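# Place desk flask on incubator shelf and close incubator

## Task

Take the flask sitting on the desk and set it on the single free spot on an incubator shelf. It must lie flat on the shelf surface with the same face upward as it had on the desk, and nothing of it may stick out beyond the shelf's front edge. Afterwards the incubator has to be fully closed: the glass door shut completely with its latch rotated to horizontal, and the outer door shut completely. Other flasks may be pushed a little to make space, but each must stay within about a finger's width of where it started, remain flat on a shelf, unstacked and the same face up. No flask may reach the floor, neither incubator door may be slammed open or shut, and the robot must not topple or finish leaning.

## Robot and tools

ROBOT. TidyBot++: a wheeled base (0.54 m long, 0.50 m wide, 0.38 m tall) on four driven casters carrying one seven-joint arm with a two-finger gripper. The shoulder sits 0.12 m ahead of the base centre and 0.68 m above the floor. Links: upper arm 0.42 m, forearm 0.31 m, wrist to hand point 0.31 m. The arm begins folded, hand pointing down, poking up to 0.08 m past the base front, elbow up to 1.15 m high. Two cameras: base_camera and wrist_camera (which looks along the hand).

FRAMES. Base frame: origin on the floor below the base centre, x forward, y left, z up, metres. hand_pose is reported in it: the point midway between the finger pads; the hand's z axis runs out along the fingers, and they close along its y axis. Odometry frame is the base frame as it was at scene start; base_odometry there only counts wheel rotation (slip looks like travel), heading in rad, left positive, -3.142 to 3.142. base_tilt is in degrees, forward and right positive. Expect about 1 degree of bias plus noise, and some centimetres of drift over many moves.

move. One action per call, made from base, joints, target and optional speeds; parts start together.
- base: a dict of relative offsets from where the base stands when the command begins: translate_m (metres, forward +, -2 to 2), strafe_m (metres, left +, -2 to 2), rotate_rad (radians, counter-clockwise from above +, -6.3 to 6.3). Moves stop after 14 s (time_out).
- joints: absolute angles by name. joint_2_rad -2.249..2.249, joint_4_rad -2.579..2.579, joint_6_rad -2.099..2.099; joint_1, 3, 5, 7 unlimited but take the short way, so send steps under half a turn. gripper_pos 0 (open, gap about 85 mm) to 1 (closed); gap is about 85 x (1 - gripper_pos) mm. Note joint_1_rad positive turns the arm clockwise seen from above, opposite to heading. With joint_7_rad at 1.57 and the hand down, fingers open left-right.
- target: one list of seven numbers, an absolute hand pose in the base frame: x, y, z in metres, then quaternion qw, qx, qy, qz. Alongside it, joints may hold only gripper_pos. Unreachable poses wander up to 10 s and end time_out.
- speeds: caps for this action only: translate_m/strafe_m 0.05 to 0.5 m/s (name only one if both move), rotate_rad 0.1 to 1.57 rad/s.
- cameras: list of base_camera, wrist_camera or all; [] for none. blocking: true (default) returns when all motion rests; false returns in about 0.5 s, and wait(0) then reports the earlier move.
A move with no action just reports state and pictures. Unknown keys make a call invalid; out-of-range values get it refused, and then later move/wait/finished_scene calls in that reply are skipped, as they are after an uncommanded stop.

wait: seconds 0 to 10, plus cameras; commands nothing. stop: brakes all running motions (they report stopped and keep holding). zoom_image: camera name and region [x0, y0, x1, y1] in pixels, top-left origin, at most 504 by 504; base_camera images are 644x364, wrist_camera 644x476 (fisheye). finished_scene: scene, the number of the current scene; it cannot be undone and the goal must hold with the robot idle.

RESULTS. move says done or the worst status. base_status, joint_status, hand_status: done, moving, off_target (rested away from target, may still push), contact_stop, time_out, not_followed (a check withheld the targets; pose unreachable or joint command not followed, with a cause for self-collision), torque_fault, limit_stop_at_motor_heat. hand_target is where the hand would be at exact joint targets. motor_effort is percent of max, positive toward larger angles, with the bracketed peak of the last action. on_its_own lists uncommanded actions. Motor temperatures follow joint order. ARM HIT means the arm struck the base or itself hard.

CORRECTIONS. Hand moves usually end within about 3 cm; fix by adding (wanted minus hand_pose) to the last target's x, y, z. For joints, add (wanted minus read) to the last command. To keep a loaded hand still, resend hand_target, not hand_pose. A held load makes the arm sag; do not command a joint to its current reading while loaded. When a held object lands on a surface, hand_pose stops falling though commands go lower. Closed fingertips reach about 20 mm beyond the hand point. A hand pointing down reaches at most about 0.94 m high, only near the base.

CAUTIONS. The arm does not avoid obstacles and keeps pushing when blocked; no check keeps it off the base. Torque beyond 104.5 N m (joints 1-4) or 51.3 N m (joints 5-7) causes a 10 s arm freeze. Motors heat when loaded, stretched or straining; 60 °C shows MOTOR HOT, 75 °C makes the arm sink for 30-60 s. The robot can tip if a raised arm snags while the base moves, if it reaches far out from the folded pose close to furniture, or swings sideways while extended; backing off or retracting the arm corrects a lean. Avoid dropping or flinging the flask, slamming doors, hard hits, squeezing hard on something still resting, and letting any flask fall. Thinking time lets the simulation run on.

Each tool is called after "Call:" as a command line: name --argument value for each argument, lists and objects as JSON in quotes; but a table of rows of numbers goes row by row, as --pt "numbers of a row", without its own name.

## Session

Call:
move

Scene clock: 0.00 s.
Motor temperatures (°C): [32 21 24 32 35 36 39]
base_odometry: x=+0.000 y=+0.000 heading=+0.000
base_tilt: forward=+0.1 right=-0.3
base_status: not commanded
joint_positions: joint_1_rad=+0.042 joint_2_rad=-0.342 joint_3_rad=+3.141 joint_4_rad=-2.506 joint_5_rad=-0.027 joint_6_rad=-0.916 joint_7_rad=+1.559 gripper_pos=+0.000
joint_status: not commanded
motor_effort: joint_1_rad=+0 joint_2_rad=-1 joint_3_rad=+0 joint_4_rad=+15 joint_5_rad=+1 joint_6_rad=+1 joint_7_rad=+1
hand_pose: x=+0.2581 y=+0.0022 z=+0.5919 quat_wxyz=(-0.010, +0.999, -0.034, +0.031) (m; base frame)
hand_target: x=+0.2583 y=+0.0022 z=+0.5920 quat_wxyz=(-0.010, +0.999, -0.034, +0.031) (m; base frame)
hand_status: not commanded
pictures: base_camera, wrist_camera

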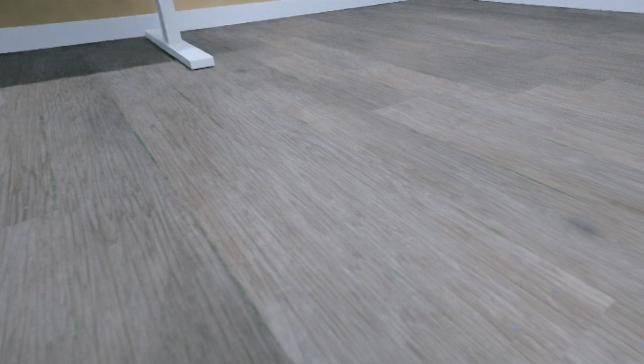

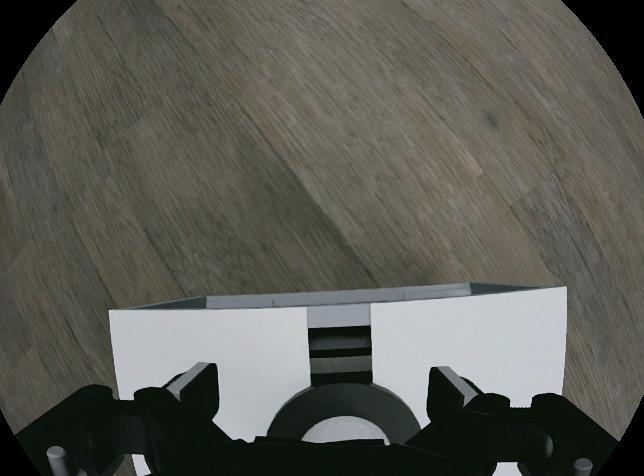

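Call:
move --joints '{"joint_1_rad":0,"joint_2_rad":-0.6,"joint_3_rad":3.1416,"joint_4_rad":-1.7,"joint_5_rad":0,"joint_6_rad":-0.7,"joint_7_rad":1.57}'

Call:
move --base '{"rotate_rad":1.0}' --cameras '["wrist_camera","base_camera"]'

Call:
move --base '{"rotate_rad":1.2}' --cameras '["wrist_camera"]'

Call:
move --base '{"rotate_rad":1.2}' --cameras '["wrist_camera"]'

Call:
move --base '{"rotate_rad":1.2}' --cameras '["wrist_camera"]'

Scene clock: 14.73 s.
Motor temperatures (°C): [32 21 24 32 35 36 39]
move: done
base_odometry: x=+0.000 y=+0.000 heading=+0.000
base_tilt: forward=+0.0 right=-0.3
base_status: not commanded
joint_positions: joint_1_rad=+0.016 joint_2_rad=-0.589 joint_3_rad=+3.141 joint_4_rad=-1.715 joint_5_rad=-0.027 joint_6_rad=-0.752 joint_7_rad=+1.559 gripper_pos=+0.000
joint_status: all done
motor_effort: joint_1_rad=+0(2) joint_2_rad=+1(5) joint_3_rad=+0(1) joint_4_rad=+20(21) joint_5_rad=+0(1) joint_6_rad=+9(9) joint_7_rad=+1(1)
hand_pose: x=+0.4659 y=+0.0020 z=+1.0730 quat_wxyz=(-0.012, +0.807, -0.013, +0.591) (m; base frame)
hand_target: x=+0.4647 y=+0.0013 z=+1.1009 quat_wxyz=(+0.000, +0.783, +0.000, +0.622) (m; base frame)
hand_status: not commanded
pictures: base_camera, wrist_camera

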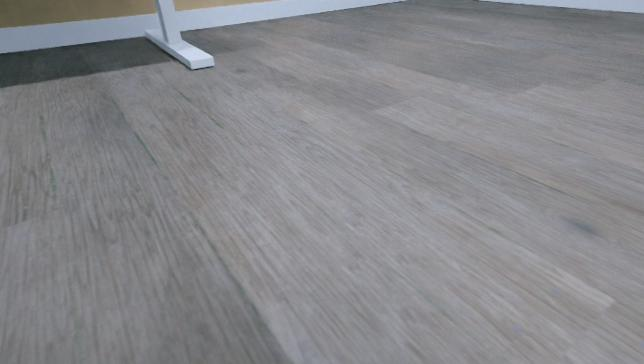

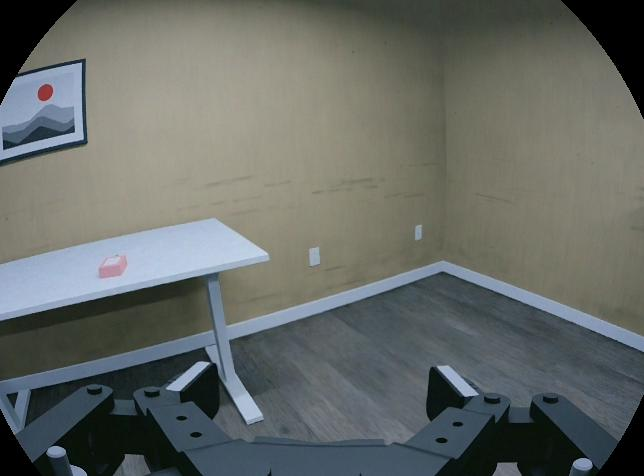

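Scene clock: 16.67 s.
Motor temperatures (°C): [32 21 24 32 35 36 39]
move: done
base_odometry: x=+0.000 y=+0.000 heading=+1.000
base_tilt: forward=+0.0 right=-0.3
base_status: done
joint_positions: joint_1_rad=+0.011 joint_2_rad=-0.589 joint_3_rad=+3.141 joint_4_rad=-1.715 joint_5_rad=-0.027 joint_6_rad=-0.749 joint_7_rad=+1.559 gripper_pos=+0.000
joint_status: not commanded
motor_effort: joint_1_rad=+0(2) joint_2_rad=+1(1) joint_3_rad=+0(2) joint_4_rad=+20(21) joint_5_rad=+0(1) joint_6_rad=+9(9) joint_7_rad=+0(1)
hand_pose: x=+0.4661 y=+0.0037 z=+1.0737 quat_wxyz=(-0.013, +0.806, -0.011, +0.592) (m; base frame)
hand_target: x=+0.4647 y=+0.0013 z=+1.1009 quat_wxyz=(+0.000, +0.783, +0.000, +0.622) (m; base frame)
hand_status: not commanded
pictures: base_camera, wrist_camera

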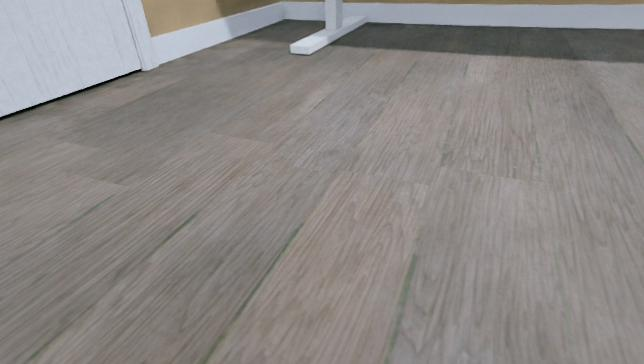

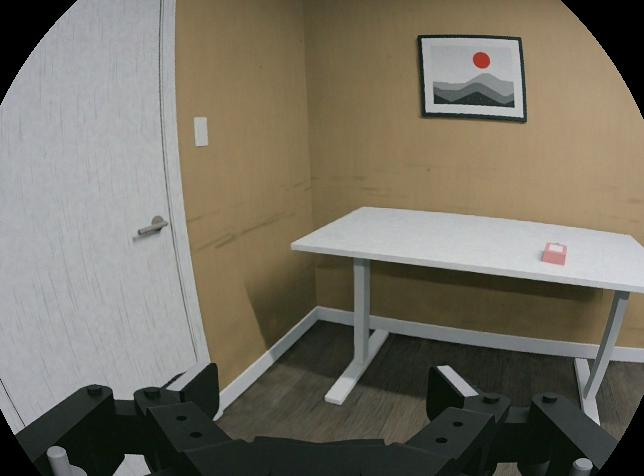

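Scene clock: 18.70 s.
Motor temperatures (°C): [32 21 24 32 35 36 39]
move: done
base_odometry: x=+0.000 y=+0.000 heading=+2.199
base_tilt: forward=+0.0 right=-0.3
base_status: done
joint_positions: joint_1_rad=+0.009 joint_2_rad=-0.589 joint_3_rad=+3.141 joint_4_rad=-1.715 joint_5_rad=-0.027 joint_6_rad=-0.749 joint_7_rad=+1.559 gripper_pos=+0.000
joint_status: not commanded
motor_effort: joint_1_rad=+0(2) joint_2_rad=+1(1) joint_3_rad=-1(2) joint_4_rad=+20(21) joint_5_rad=+0(1) joint_6_rad=+9(9) joint_7_rad=+0(1)
hand_pose: x=+0.4661 y=+0.0044 z=+1.0739 quat_wxyz=(-0.014, +0.806, -0.010, +0.592) (m; base frame)
hand_target: x=+0.4647 y=+0.0013 z=+1.1009 quat_wxyz=(+0.000, +0.783, +0.000, +0.622) (m; base frame)
hand_status: not commanded
pictures: wrist_camera

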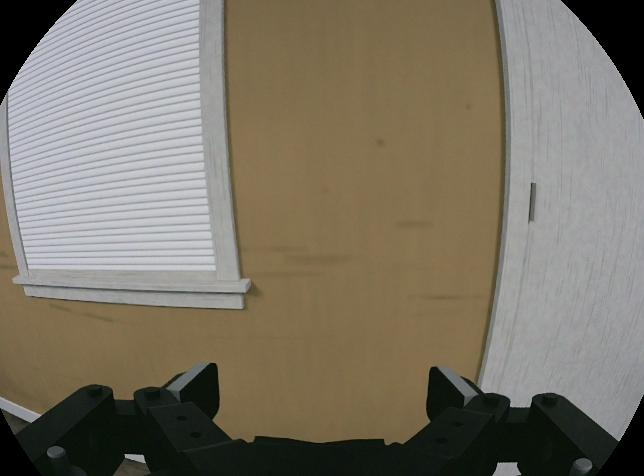

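Scene clock: 20.73 s.
Motor temperatures (°C): [32 21 24 32 35 36 39]
move: done
base_odometry: x=+0.000 y=+0.000 heading=-2.884
base_tilt: forward=+0.0 right=-0.4
base_status: done
joint_positions: joint_1_rad=+0.008 joint_2_rad=-0.589 joint_3_rad=+3.141 joint_4_rad=-1.715 joint_5_rad=-0.027 joint_6_rad=-0.749 joint_7_rad=+1.559 gripper_pos=+0.000
joint_status: not commanded
motor_effort: joint_1_rad=+0(2) joint_2_rad=+1(1) joint_3_rad=+0(2) joint_4_rad=+21(21) joint_5_rad=+0(1) joint_6_rad=+9(9) joint_7_rad=+1(1)
hand_pose: x=+0.4661 y=+0.0047 z=+1.0740 quat_wxyz=(-0.014, +0.806, -0.010, +0.592) (m; base frame)
hand_target: x=+0.4647 y=+0.0013 z=+1.1009 quat_wxyz=(+0.000, +0.783, +0.000, +0.622) (m; base frame)
hand_status: not commanded
pictures: wrist_camera

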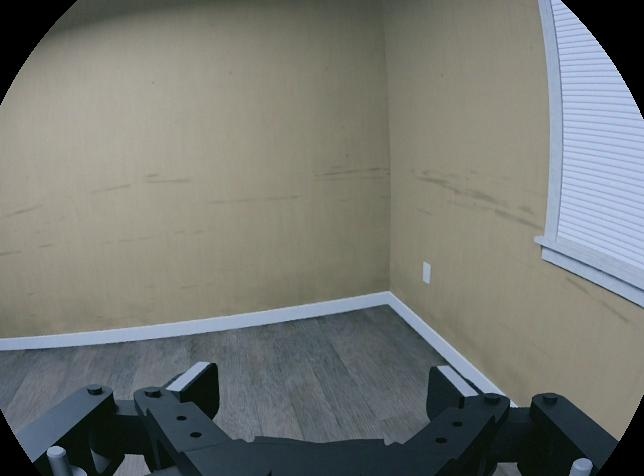

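Scene clock: 22.77 s.
Motor temperatures (°C): [32 21 24 32 35 36 39]
move: done
base_odometry: x=+0.000 y=+0.000 heading=-1.684
base_tilt: forward=+0.0 right=-0.3
base_status: done
joint_positions: joint_1_rad=+0.007 joint_2_rad=-0.589 joint_3_rad=+3.141 joint_4_rad=-1.715 joint_5_rad=-0.027 joint_6_rad=-0.749 joint_7_rad=+1.559 gripper_pos=+0.000
joint_status: not commanded
motor_effort: joint_1_rad=+0(2) joint_2_rad=+1(1) joint_3_rad=+0(2) joint_4_rad=+20(21) joint_5_rad=+0(1) joint_6_rad=+9(9) joint_7_rad=+0(1)
hand_pose: x=+0.4661 y=+0.0049 z=+1.0740 quat_wxyz=(-0.014, +0.806, -0.010, +0.592) (m; base frame)
hand_target: x=+0.4647 y=+0.0013 z=+1.1009 quat_wxyz=(+0.000, +0.783, +0.000, +0.622) (m; base frame)
hand_status: not commanded
pictures: wrist_camera

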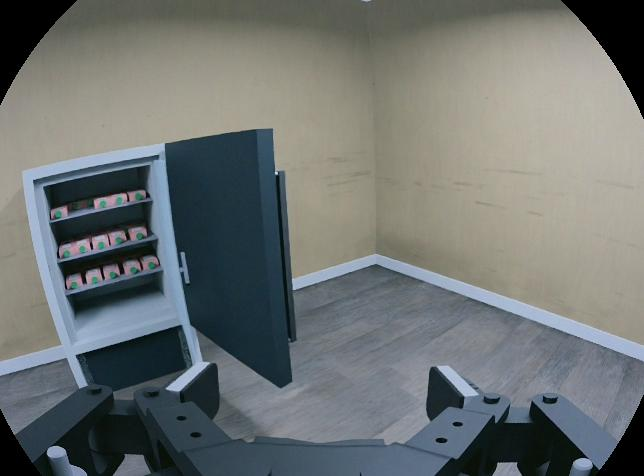

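Call:
zoom_image --camera "wrist_camera" --region '[10, 110, 330, 400]'

Call:
zoom_image --camera "wrist_camera" --region '[30, 160, 210, 310]'

Scaled by 1.575.

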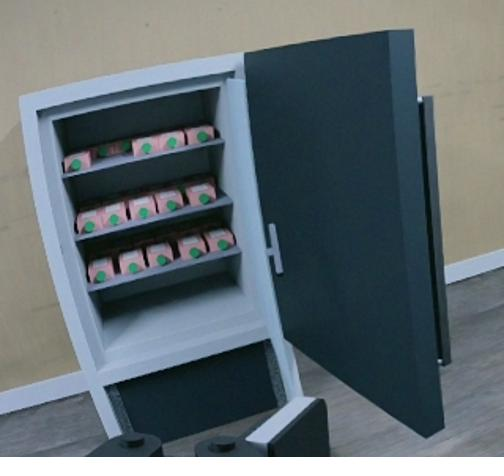

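Scaled by 2.800.

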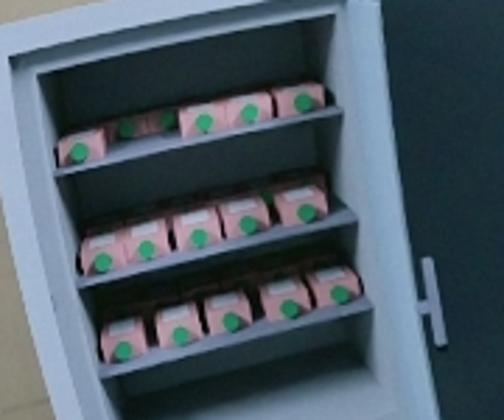

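Call:
move --base '{"rotate_rad":0.5}'

Scene clock: 47.00 s.
Motor temperatures (°C): [32 21 24 32 35 36 39]
move: done
base_odometry: x=+0.000 y=+0.000 heading=-1.185
base_tilt: forward=+0.0 right=-0.3
base_status: done
joint_positions: joint_1_rad=+0.007 joint_2_rad=-0.589 joint_3_rad=+3.141 joint_4_rad=-1.715 joint_5_rad=-0.027 joint_6_rad=-0.749 joint_7_rad=+1.559 gripper_pos=+0.000
joint_status: not commanded
motor_effort: joint_1_rad=-1(2) joint_2_rad=+1(1) joint_3_rad=+0(2) joint_4_rad=+20(21) joint_5_rad=+0(1) joint_6_rad=+9(9) joint_7_rad=+0(1)
hand_pose: x=+0.4661 y=+0.0051 z=+1.0740 quat_wxyz=(-0.015, +0.806, -0.009, +0.592) (m; base frame)
hand_target: x=+0.4647 y=+0.0013 z=+1.1009 quat_wxyz=(+0.000, +0.783, +0.000, +0.622) (m; base frame)
hand_status: not commanded
pictures: base_camera, wrist_camera

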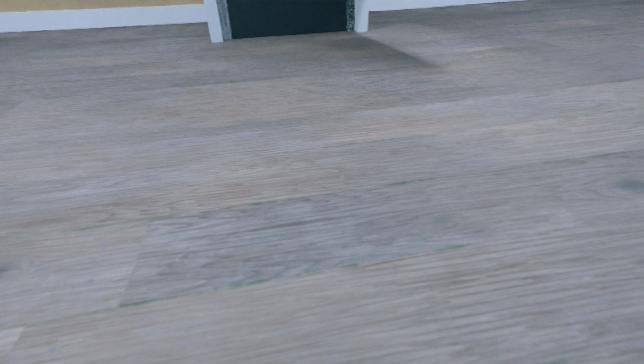

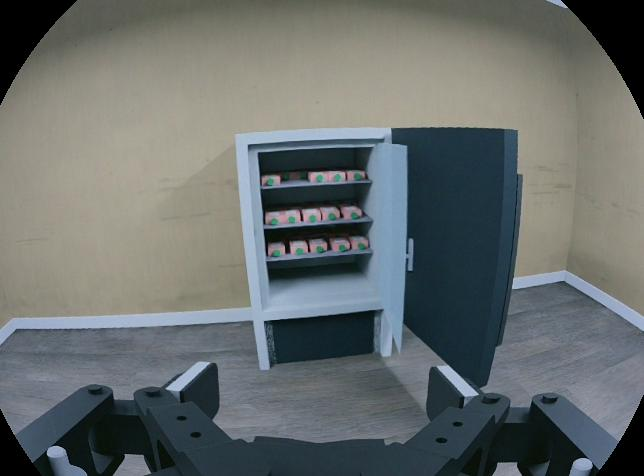

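Call:
zoom_image --camera "wrist_camera" --region '[230, 120, 540, 400]'

Call:
zoom_image --camera "wrist_camera" --region '[250, 150, 430, 280]'

Scaled by 1.626.

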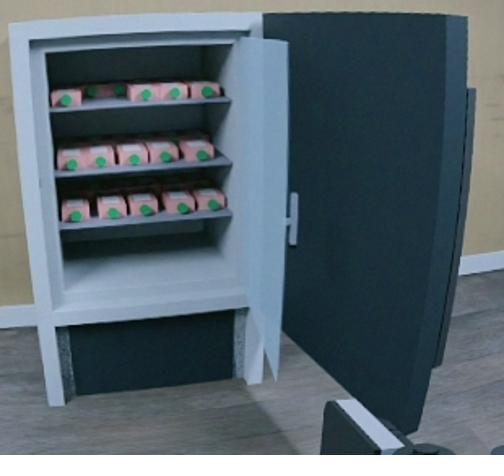

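Scaled by 2.800.

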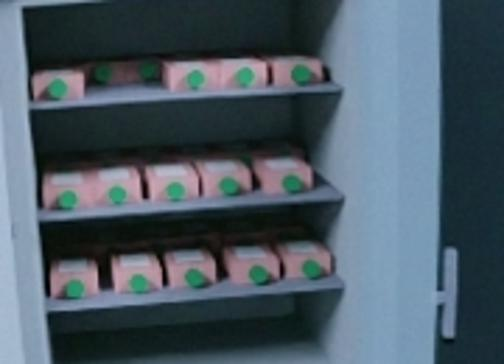

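Call:
move --base '{"rotate_rad":1.7}'

Call:
zoom_image --camera "wrist_camera" --region '[250, 200, 450, 350]'

Scene clock: 81.30 s.
Motor temperatures (°C): [32 21 24 32 35 36 39]
move: done
base_odometry: x=+0.000 y=+0.000 heading=+0.515
base_tilt: forward=+0.0 right=-0.4
base_status: done
joint_positions: joint_1_rad=+0.007 joint_2_rad=-0.589 joint_3_rad=+3.141 joint_4_rad=-1.715 joint_5_rad=-0.027 joint_6_rad=-0.748 joint_7_rad=+1.559 gripper_pos=+0.000
joint_status: not commanded
motor_effort: joint_1_rad=-1(2) joint_2_rad=+1(1) joint_3_rad=+0(2) joint_4_rad=+20(21) joint_5_rad=+0(1) joint_6_rad=+9(9) joint_7_rad=+0(1)
hand_pose: x=+0.4662 y=+0.0052 z=+1.0741 quat_wxyz=(-0.015, +0.806, -0.009, +0.592) (m; base frame)
hand_target: x=+0.4647 y=+0.0013 z=+1.1009 quat_wxyz=(+0.000, +0.783, +0.000, +0.622) (m; base frame)
hand_status: not commanded
pictures: base_camera, wrist_camera

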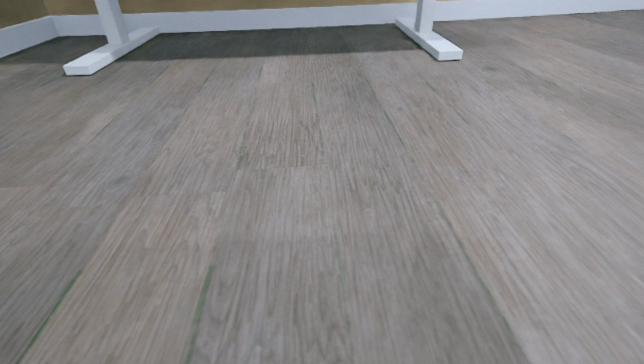

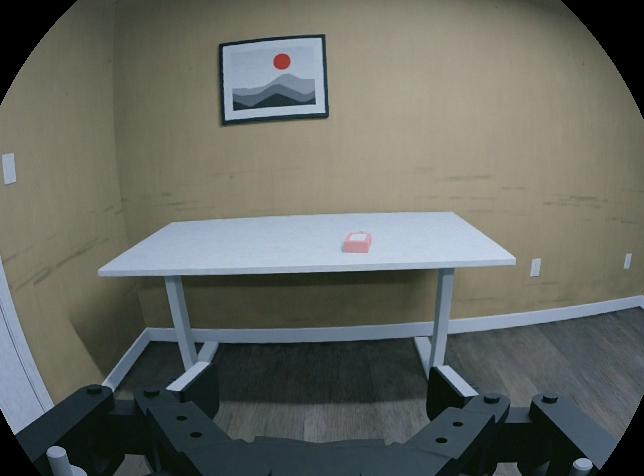

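Scaled by 2.520.

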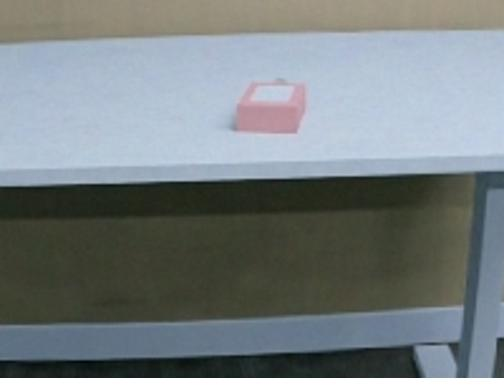

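Call:
move --base '{"translate_m":0.55,"strafe_m":-0.15}'

Call:
zoom_image --camera "wrist_camera" --region '[220, 200, 420, 350]'

Scene clock: 100.63 s.
Motor temperatures (°C): [32 21 24 32 35 36 39]
move: done
base_odometry: x=+0.553 y=+0.140 heading=+0.516
base_tilt: forward=+0.0 right=-0.3
base_status: done
joint_positions: joint_1_rad=+0.007 joint_2_rad=-0.594 joint_3_rad=+3.141 joint_4_rad=-1.714 joint_5_rad=-0.027 joint_6_rad=-0.747 joint_7_rad=+1.559 gripper_pos=+0.000
joint_status: not commanded
motor_effort: joint_1_rad=-1(1) joint_2_rad=+1(4) joint_3_rad=+0(1) joint_4_rad=+21(22) joint_5_rad=+0(1) joint_6_rad=+9(9) joint_7_rad=+1(1)
hand_pose: x=+0.4641 y=+0.0052 z=+1.0765 quat_wxyz=(-0.015, +0.804, -0.009, +0.595) (m; base frame)
hand_target: x=+0.4647 y=+0.0013 z=+1.1009 quat_wxyz=(+0.000, +0.783, +0.000, +0.622) (m; base frame)
hand_status: not commanded
pictures: base_camera, wrist_camera

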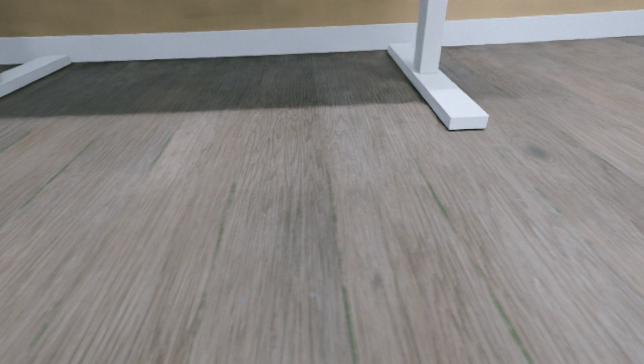

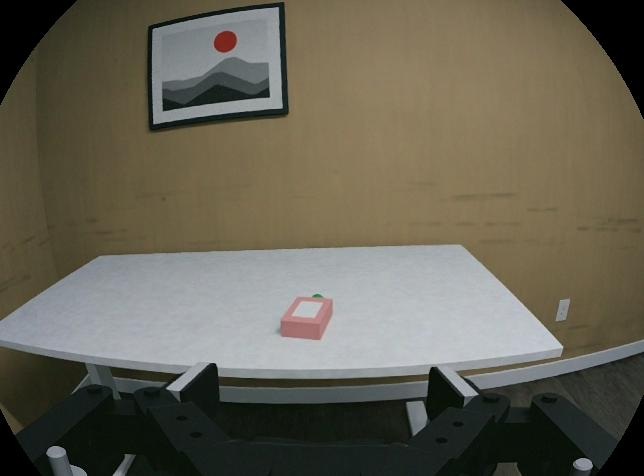

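Scaled by 2.520.

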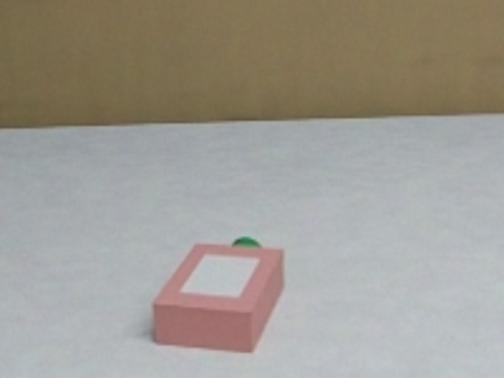

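Call:
move --base '{"translate_m":0.3}' --joints '{"joint_6_rad":-1.4}'

Call:
zoom_image --camera "wrist_camera" --region '[220, 130, 420, 280]'

Scene clock: 121.00 s.
Motor temperatures (°C): [32 21 24 32 35 36 39]
move: done
base_odometry: x=+0.814 y=+0.288 heading=+0.515
base_tilt: forward=+0.1 right=-0.3
base_status: done
joint_positions: joint_1_rad=+0.007 joint_2_rad=-0.594 joint_3_rad=+3.141 joint_4_rad=-1.707 joint_5_rad=-0.027 joint_6_rad=-1.357 joint_7_rad=+1.559 gripper_pos=+0.000
joint_status: all done
motor_effort: joint_1_rad=+0(1) joint_2_rad=+3(6) joint_3_rad=+0(1) joint_4_rad=+18(21) joint_5_rad=+0(1) joint_6_rad=+6(9) joint_7_rad=+0(1)
hand_pose: x=+0.3592 y=+0.0082 z=+0.9255 quat_wxyz=(-0.014, +0.944, -0.007, +0.329) (m; base frame)
hand_target: x=+0.3479 y=+0.0013 z=+0.9223 quat_wxyz=(+0.000, +0.949, +0.000, +0.315) (m; base frame)
hand_status: not commanded
pictures: base_camera, wrist_camera

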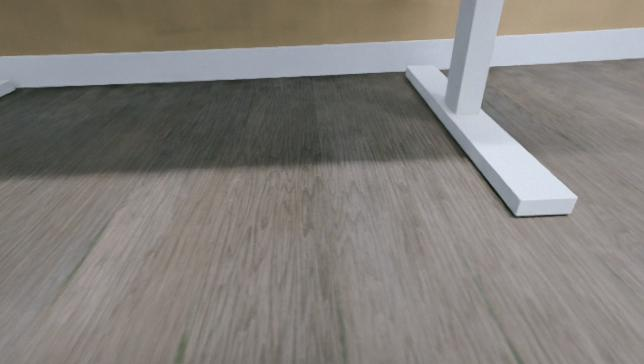

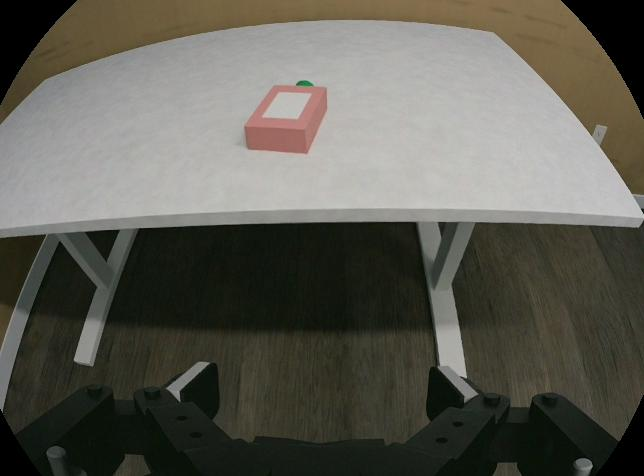

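Scaled by 2.520.

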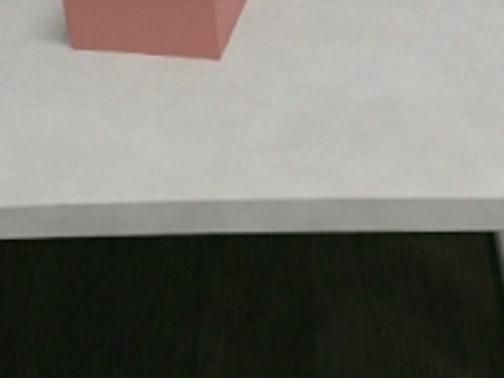

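Call:
zoom_image --camera "wrist_camera" --region '[220, 60, 360, 170]'

Scaled by 3.600.

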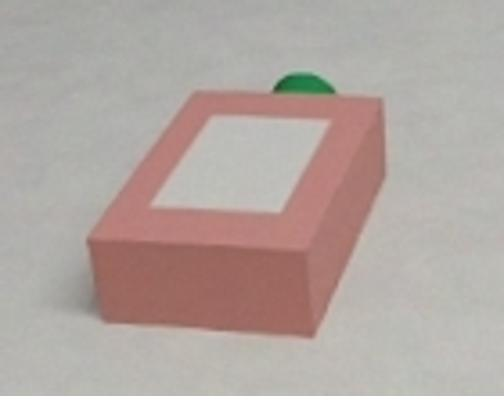

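Call:
move --base '{"rotate_rad":-0.19}' --cameras '[]'

Call:
move --base '{"strafe_m":0.2}' --cameras '["wrist_camera"]'

Call:
zoom_image --camera "wrist_camera" --region '[240, 60, 380, 170]'

Scene clock: 189.70 s.
Motor temperatures (°C): [32 21 24 32 35 35 39]
move: done
base_odometry: x=+0.814 y=+0.288 heading=+0.325
base_tilt: forward=+0.0 right=-0.3
base_status: done
joint_positions: joint_1_rad=+0.007 joint_2_rad=-0.594 joint_3_rad=+3.141 joint_4_rad=-1.707 joint_5_rad=-0.027 joint_6_rad=-1.357 joint_7_rad=+1.559 gripper_pos=+0.000
joint_status: not commanded
motor_effort: joint_1_rad=+0(1) joint_2_rad=+3(3) joint_3_rad=+0(1) joint_4_rad=+18(19) joint_5_rad=+0(1) joint_6_rad=+6(6) joint_7_rad=+0(1)
hand_pose: x=+0.3592 y=+0.0082 z=+0.9255 quat_wxyz=(-0.014, +0.944, -0.007, +0.329) (m; base frame)
hand_target: x=+0.3479 y=+0.0013 z=+0.9223 quat_wxyz=(+0.000, +0.949, +0.000, +0.315) (m; base frame)
hand_status: not commanded
pictures: none
No camera images: "cameras" was empty.

Scene clock: 191.30 s.
Motor temperatures (°C): [32 21 24 32 35 35 39]
move: done
base_odometry: x=+0.750 y=+0.478 heading=+0.324
base_tilt: forward=+0.0 right=-0.3
base_status: done
joint_positions: joint_1_rad=+0.007 joint_2_rad=-0.594 joint_3_rad=+3.140 joint_4_rad=-1.707 joint_5_rad=-0.027 joint_6_rad=-1.357 joint_7_rad=+1.559 gripper_pos=+0.000
joint_status: not commanded
motor_effort: joint_1_rad=+0(1) joint_2_rad=+3(4) joint_3_rad=+0(2) joint_4_rad=+18(19) joint_5_rad=+0(1) joint_6_rad=+6(6) joint_7_rad=+0(1)
hand_pose: x=+0.3592 y=+0.0084 z=+0.9255 quat_wxyz=(-0.014, +0.944, -0.006, +0.329) (m; base frame)
hand_target: x=+0.3479 y=+0.0013 z=+0.9223 quat_wxyz=(+0.000, +0.949, +0.000, +0.315) (m; base frame)
hand_status: not commanded
pictures: wrist_camera

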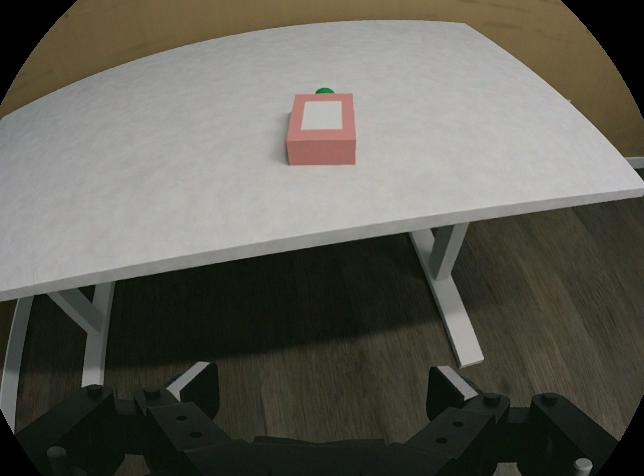

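Scaled by 3.600.

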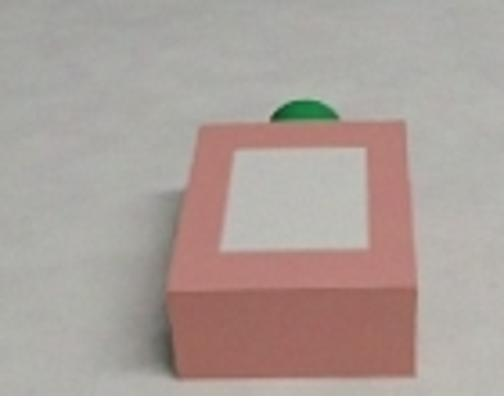

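Call:
move --base '{"rotate_rad":-0.04,"strafe_m":0.03}' --joints '{"joint_1_rad":0,"joint_2_rad":-0.054,"joint_3_rad":3.1416,"joint_4_rad":-1.532,"joint_5_rad":0,"joint_6_rad":-0.703,"joint_7_rad":1.57}' --cameras '["wrist_camera"]'

Call:
zoom_image --camera "wrist_camera" --region '[200, 200, 450, 400]'

Scene clock: 224.47 s.
Motor temperatures (°C): [32 21 24 32 35 35 39]
move: done
base_odometry: x=+0.741 y=+0.507 heading=+0.283
base_tilt: forward=+0.0 right=-0.3
base_status: done
joint_positions: joint_1_rad=+0.007 joint_2_rad=-0.054 joint_3_rad=+3.140 joint_4_rad=-1.552 joint_5_rad=-0.027 joint_6_rad=-0.755 joint_7_rad=+1.559 gripper_pos=+0.000
joint_status: all done
motor_effort: joint_1_rad=+0(2) joint_2_rad=-19(21) joint_3_rad=-1(2) joint_4_rad=+21(22) joint_5_rad=+0(1) joint_6_rad=+7(7) joint_7_rad=+0(1)
hand_pose: x=+0.6515 y=+0.0045 z=+0.9285 quat_wxyz=(-0.014, +0.903, -0.012, +0.430) (m; base frame)
hand_target: x=+0.6644 y=+0.0013 z=+0.9527 quat_wxyz=(+0.000, +0.887, +0.000, +0.462) (m; base frame)
hand_status: not commanded
pictures: wrist_camera

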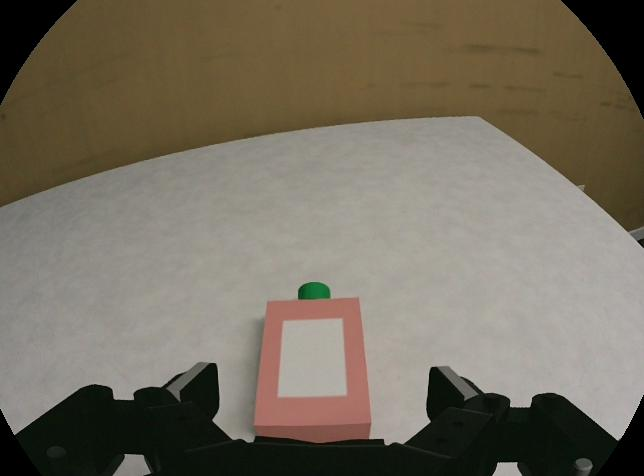

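Scaled by 2.016.

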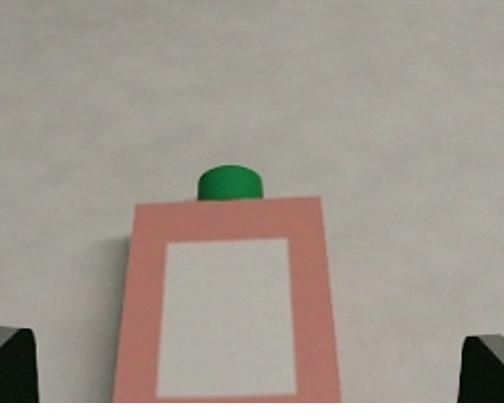

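Call:
move --base '{"strafe_m":0.006}' --joints '{"joint_1_rad":0,"joint_2_rad":0.084,"joint_3_rad":3.1416,"joint_4_rad":-1.634,"joint_5_rad":0,"joint_6_rad":-0.393,"joint_7_rad":1.57}' --cameras '["wrist_camera"]'

Call:
zoom_image --camera "wrist_camera" --region '[190, 260, 460, 476]'

Scene clock: 248.40 s.
Motor temperatures (°C): [32 21 24 32 35 35 39]
move: done
base_odometry: x=+0.739 y=+0.512 heading=+0.283
base_tilt: forward=+0.1 right=-0.3
base_status: done
joint_positions: joint_1_rad=+0.005 joint_2_rad=+0.093 joint_3_rad=+3.140 joint_4_rad=-1.629 joint_5_rad=-0.027 joint_6_rad=-0.445 joint_7_rad=+1.559 gripper_pos=+0.000
joint_status: all done
motor_effort: joint_1_rad=-1(2) joint_2_rad=-24(28) joint_3_rad=-1(3) joint_4_rad=+21(23) joint_5_rad=+0(1) joint_6_rad=+8(8) joint_7_rad=+0(1)
hand_pose: x=+0.7265 y=+0.0029 z=+0.8783 quat_wxyz=(-0.013, +0.884, -0.015, +0.468) (m; base frame)
hand_target: x=+0.7322 y=+0.0014 z=+0.8949 quat_wxyz=(+0.000, +0.870, +0.000, +0.493) (m; base frame)
hand_status: not commanded
pictures: wrist_camera

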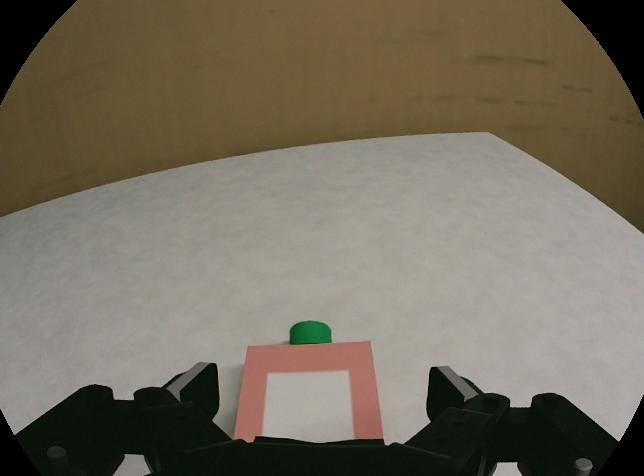

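Scaled by 1.867.

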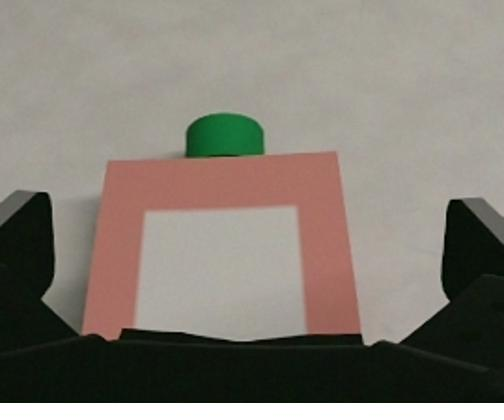

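Call:
move --base '{"rotate_rad":0.03,"strafe_m":-0.0155}' --cameras '["wrist_camera"]'

Call:
zoom_image --camera "wrist_camera" --region '[190, 260, 460, 476]'

Scene clock: 267.10 s.
Motor temperatures (°C): [32 21 24 32 35 35 39]
move: done
base_odometry: x=+0.743 y=+0.498 heading=+0.312
base_tilt: forward=+0.0 right=-0.3
base_status: done
joint_positions: joint_1_rad=+0.002 joint_2_rad=+0.093 joint_3_rad=+3.140 joint_4_rad=-1.629 joint_5_rad=-0.027 joint_6_rad=-0.443 joint_7_rad=+1.559 gripper_pos=+0.000
joint_status: not commanded
motor_effort: joint_1_rad=+0(3) joint_2_rad=-24(25) joint_3_rad=-1(2) joint_4_rad=+22(22) joint_5_rad=+0(1) joint_6_rad=+8(8) joint_7_rad=+0(1)
hand_pose: x=+0.7268 y=+0.0048 z=+0.8787 quat_wxyz=(-0.013, +0.883, -0.013, +0.469) (m; base frame)
hand_target: x=+0.7322 y=+0.0014 z=+0.8949 quat_wxyz=(+0.000, +0.870, +0.000, +0.493) (m; base frame)
hand_status: not commanded
pictures: wrist_camera

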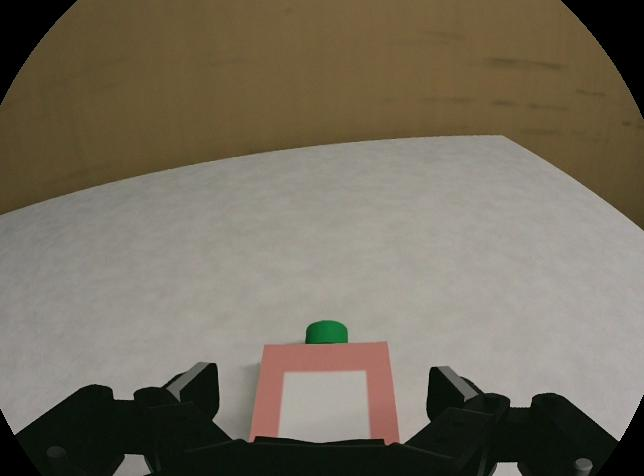

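Scaled by 1.867.

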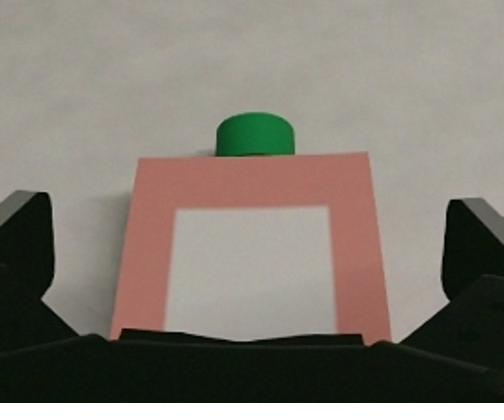

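Call:
move --base '{"strafe_m":-0.002}' --joints '{"joint_1_rad":0,"joint_2_rad":0.0817,"joint_3_rad":3.1416,"joint_4_rad":-1.722,"joint_5_rad":0,"joint_6_rad":-0.307,"joint_7_rad":1.57}' --cameras '["wrist_camera"]'

Call:
zoom_image --camera "wrist_camera" --region '[190, 260, 460, 476]'

Scene clock: 286.67 s.
Motor temperatures (°C): [32 21 24 32 35 35 39]
move: done
base_odometry: x=+0.744 y=+0.496 heading=+0.312
base_tilt: forward=+0.1 right=-0.3
base_status: done
joint_positions: joint_1_rad=+0.002 joint_2_rad=+0.093 joint_3_rad=+3.140 joint_4_rad=-1.715 joint_5_rad=-0.027 joint_6_rad=-0.358 joint_7_rad=+1.559 gripper_pos=+0.000
joint_status: all done
motor_effort: joint_1_rad=+0(2) joint_2_rad=-24(25) joint_3_rad=-1(4) joint_4_rad=+20(22) joint_5_rad=+0(1) joint_6_rad=+8(8) joint_7_rad=+1(1)
hand_pose: x=+0.7214 y=+0.0043 z=+0.8521 quat_wxyz=(-0.013, +0.883, -0.014, +0.468) (m; base frame)
hand_target: x=+0.7262 y=+0.0013 z=+0.8686 quat_wxyz=(+0.000, +0.870, +0.000, +0.493) (m; base frame)
hand_status: not commanded
pictures: wrist_camera

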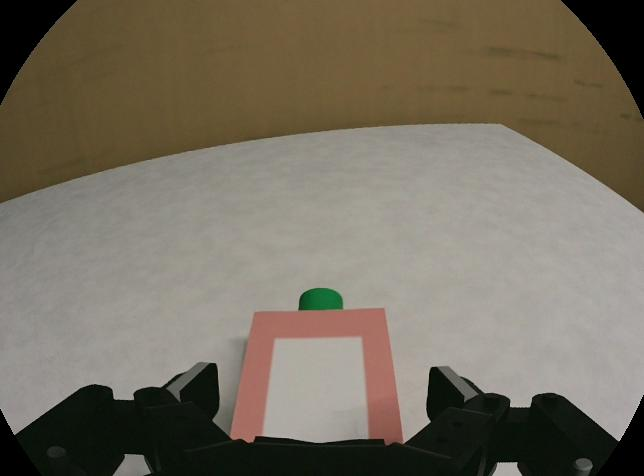

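Scaled by 1.867.

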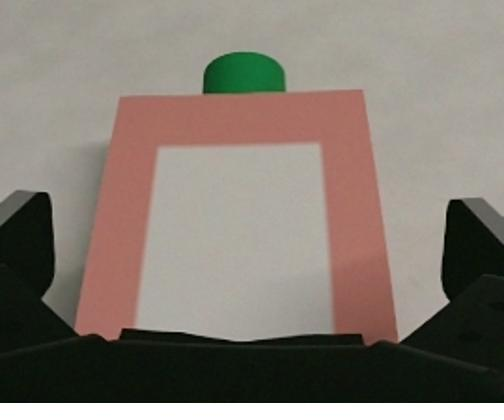

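Call:
move --base '{"strafe_m":0.003}' --joints '{"joint_1_rad":0,"joint_2_rad":0.09,"joint_3_rad":3.1416,"joint_4_rad":-1.8,"joint_5_rad":0,"joint_6_rad":-0.221,"joint_7_rad":1.57}' --cameras '["wrist_camera"]'

Call:
zoom_image --camera "wrist_camera" --region '[190, 260, 460, 476]'

Scene clock: 294.73 s.
Motor temperatures (°C): [32 21 24 32 35 35 39]
move: done
base_odometry: x=+0.743 y=+0.499 heading=+0.313
base_tilt: forward=+0.0 right=-0.2
base_status: done
joint_positions: joint_1_rad=+0.002 joint_2_rad=+0.093 joint_3_rad=+3.140 joint_4_rad=-1.793 joint_5_rad=-0.027 joint_6_rad=-0.271 joint_7_rad=+1.559 gripper_pos=+0.000
joint_status: all done
motor_effort: joint_1_rad=+0(4) joint_2_rad=-23(25) joint_3_rad=-1(4) joint_4_rad=+20(23) joint_5_rad=+0(1) joint_6_rad=+8(8) joint_7_rad=+0(1)
hand_pose: x=+0.7163 y=+0.0036 z=+0.8309 quat_wxyz=(-0.012, +0.881, -0.015, +0.472) (m; base frame)
hand_target: x=+0.7223 y=+0.0013 z=+0.8421 quat_wxyz=(+0.000, +0.870, +0.000, +0.493) (m; base frame)
hand_status: not commanded
pictures: wrist_camera

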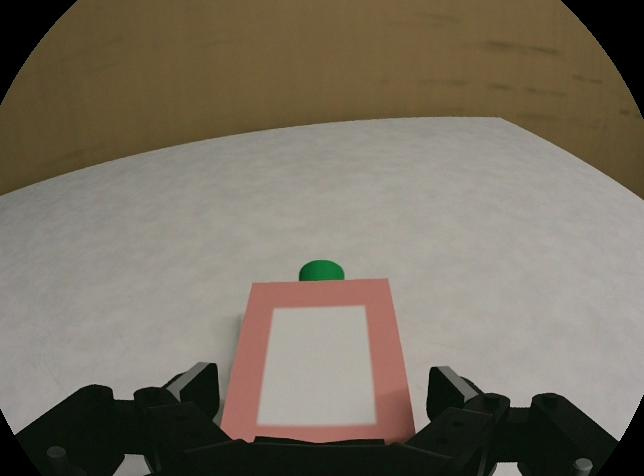

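Scaled by 1.867.

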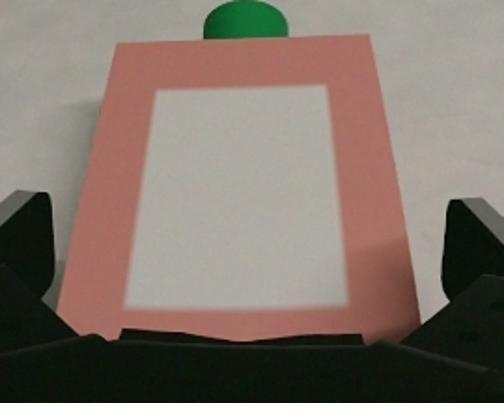

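Call:
move --base '{"strafe_m":0.002}' --joints '{"joint_1_rad":0,"joint_2_rad":0.095,"joint_3_rad":3.1416,"joint_4_rad":-1.8354,"joint_5_rad":0,"joint_6_rad":-0.181,"joint_7_rad":1.57}' --cameras '["wrist_camera"]'

Call:
zoom_image --camera "wrist_camera" --region '[190, 260, 460, 476]'

Scene clock: 306.57 s.
Motor temperatures (°C): [32 21 24 32 35 35 39]
move: done
base_odometry: x=+0.742 y=+0.500 heading=+0.313
base_tilt: forward=+0.0 right=-0.3
base_status: done
joint_positions: joint_1_rad=+0.002 joint_2_rad=+0.094 joint_3_rad=+3.140 joint_4_rad=-1.828 joint_5_rad=-0.027 joint_6_rad=-0.228 joint_7_rad=+1.559 gripper_pos=+0.000
joint_status: all done
motor_effort: joint_1_rad=+0(3) joint_2_rad=-23(25) joint_3_rad=+0(4) joint_4_rad=+20(21) joint_5_rad=+0(1) joint_6_rad=+7(8) joint_7_rad=+0(1)
hand_pose: x=+0.7143 y=+0.0031 z=+0.8228 quat_wxyz=(-0.012, +0.879, -0.015, +0.476) (m; base frame)
hand_target: x=+0.7201 y=+0.0013 z=+0.8298 quat_wxyz=(+0.000, +0.870, +0.000, +0.493) (m; base frame)
hand_status: not commanded
pictures: wrist_camera

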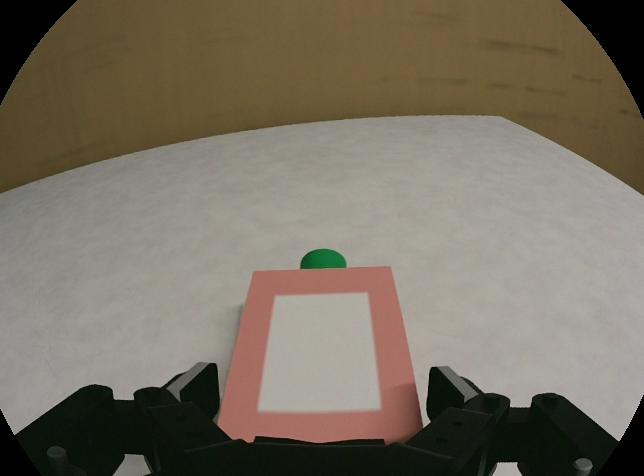

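Scaled by 1.867.

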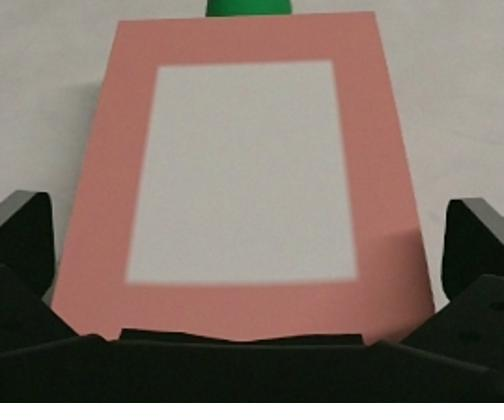

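Call:
move --joints '{"joint_1_rad":0,"joint_2_rad":0.101,"joint_3_rad":3.1416,"joint_4_rad":-1.853,"joint_5_rad":0,"joint_6_rad":-0.157,"joint_7_rad":1.57}' --cameras '["wrist_camera"]'

Call:
move --joints '{"gripper_pos":0.25}' --cameras '["wrist_camera"]'

Scene clock: 316.70 s.
Motor temperatures (°C): [31 21 24 32 35 35 39]
move: done
base_odometry: x=+0.742 y=+0.500 heading=+0.313
base_tilt: forward=+0.0 right=-0.3
base_status: not commanded
joint_positions: joint_1_rad=+0.002 joint_2_rad=+0.094 joint_3_rad=+3.140 joint_4_rad=-1.844 joint_5_rad=-0.027 joint_6_rad=-0.202 joint_7_rad=+1.559 gripper_pos=+0.000
joint_status: all done
motor_effort: joint_1_rad=-1(1) joint_2_rad=-24(24) joint_3_rad=-1(2) joint_4_rad=+20(21) joint_5_rad=+0(0) joint_6_rad=+8(8) joint_7_rad=+1(1)
hand_pose: x=+0.7141 y=+0.0029 z=+0.8200 quat_wxyz=(-0.011, +0.877, -0.015, +0.480) (m; base frame)
hand_target: x=+0.7200 y=+0.0013 z=+0.8228 quat_wxyz=(+0.000, +0.870, +0.000, +0.493) (m; base frame)
hand_status: not commanded
pictures: wrist_camera

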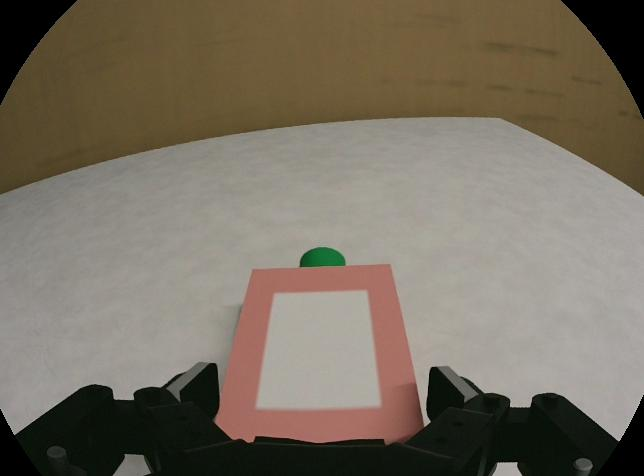

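Scene clock: 317.37 s.
Motor temperatures (°C): [31 21 24 32 35 35 39]
move: done
base_odometry: x=+0.742 y=+0.500 heading=+0.313
base_tilt: forward=+0.1 right=-0.3
base_status: not commanded
joint_positions: joint_1_rad=+0.002 joint_2_rad=+0.094 joint_3_rad=+3.140 joint_4_rad=-1.844 joint_5_rad=-0.027 joint_6_rad=-0.196 joint_7_rad=+1.559 gripper_pos=+0.250
joint_status: all done
motor_effort: joint_1_rad=-1(1) joint_2_rad=-22(24) joint_3_rad=+0(2) joint_4_rad=+19(21) joint_5_rad=+0(1) joint_6_rad=+7(8) joint_7_rad=+1(1)
hand_pose: x=+0.7152 y=+0.0028 z=+0.8216 quat_wxyz=(-0.011, +0.876, -0.015, +0.483) (m; base frame)
hand_target: x=+0.7200 y=+0.0013 z=+0.8228 quat_wxyz=(+0.000, +0.870, +0.000, +0.493) (m; base frame)
hand_status: not commanded
pictures: wrist_camera

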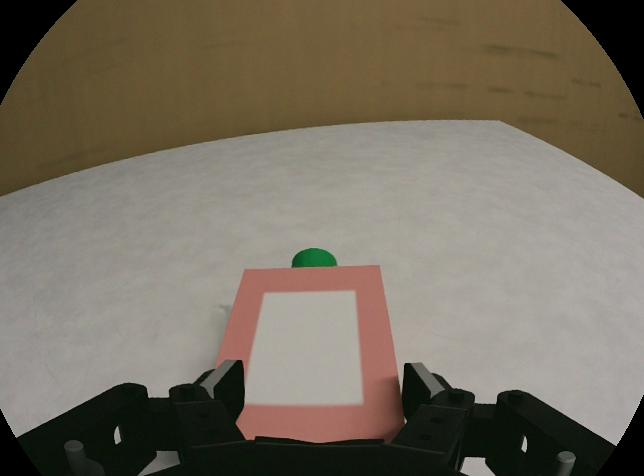

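Call:
move --joints '{"gripper_pos":0.0}' --cameras '["wrist_camera"]'

Call:
zoom_image --camera "wrist_camera" --region '[190, 260, 460, 476]'

Scene clock: 327.63 s.
Motor temperatures (°C): [31 21 24 32 35 35 39]
move: done
base_odometry: x=+0.742 y=+0.500 heading=+0.313
base_tilt: forward=+0.0 right=-0.3
base_status: not commanded
joint_positions: joint_1_rad=+0.002 joint_2_rad=+0.095 joint_3_rad=+3.140 joint_4_rad=-1.844 joint_5_rad=-0.027 joint_6_rad=-0.196 joint_7_rad=+1.559 gripper_pos=+0.000
joint_status: all done
motor_effort: joint_1_rad=-1(1) joint_2_rad=-23(24) joint_3_rad=-1(1) joint_4_rad=+20(21) joint_5_rad=+0(1) joint_6_rad=+8(8) joint_7_rad=+0(1)
hand_pose: x=+0.7152 y=+0.0028 z=+0.8209 quat_wxyz=(-0.011, +0.876, -0.015, +0.482) (m; base frame)
hand_target: x=+0.7200 y=+0.0013 z=+0.8228 quat_wxyz=(+0.000, +0.870, +0.000, +0.493) (m; base frame)
hand_status: not commanded
pictures: wrist_camera

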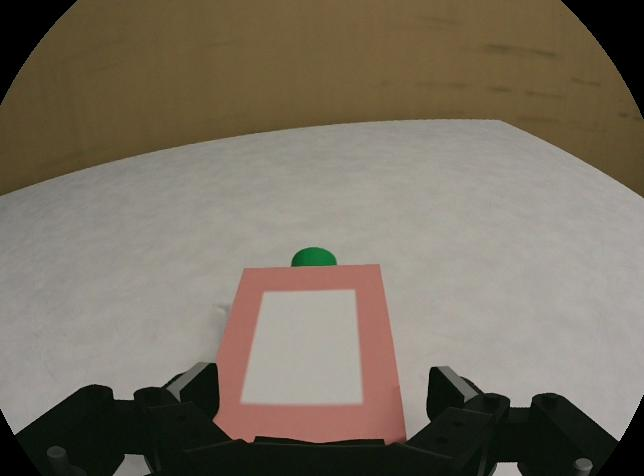

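Scaled by 1.867.

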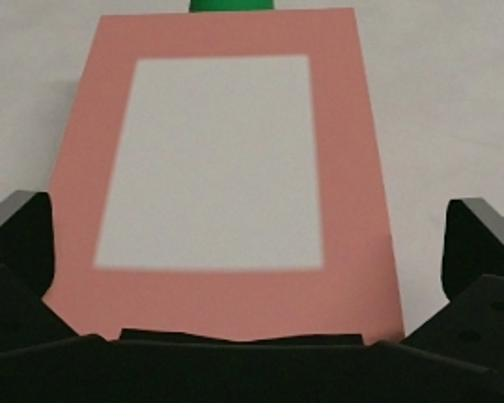

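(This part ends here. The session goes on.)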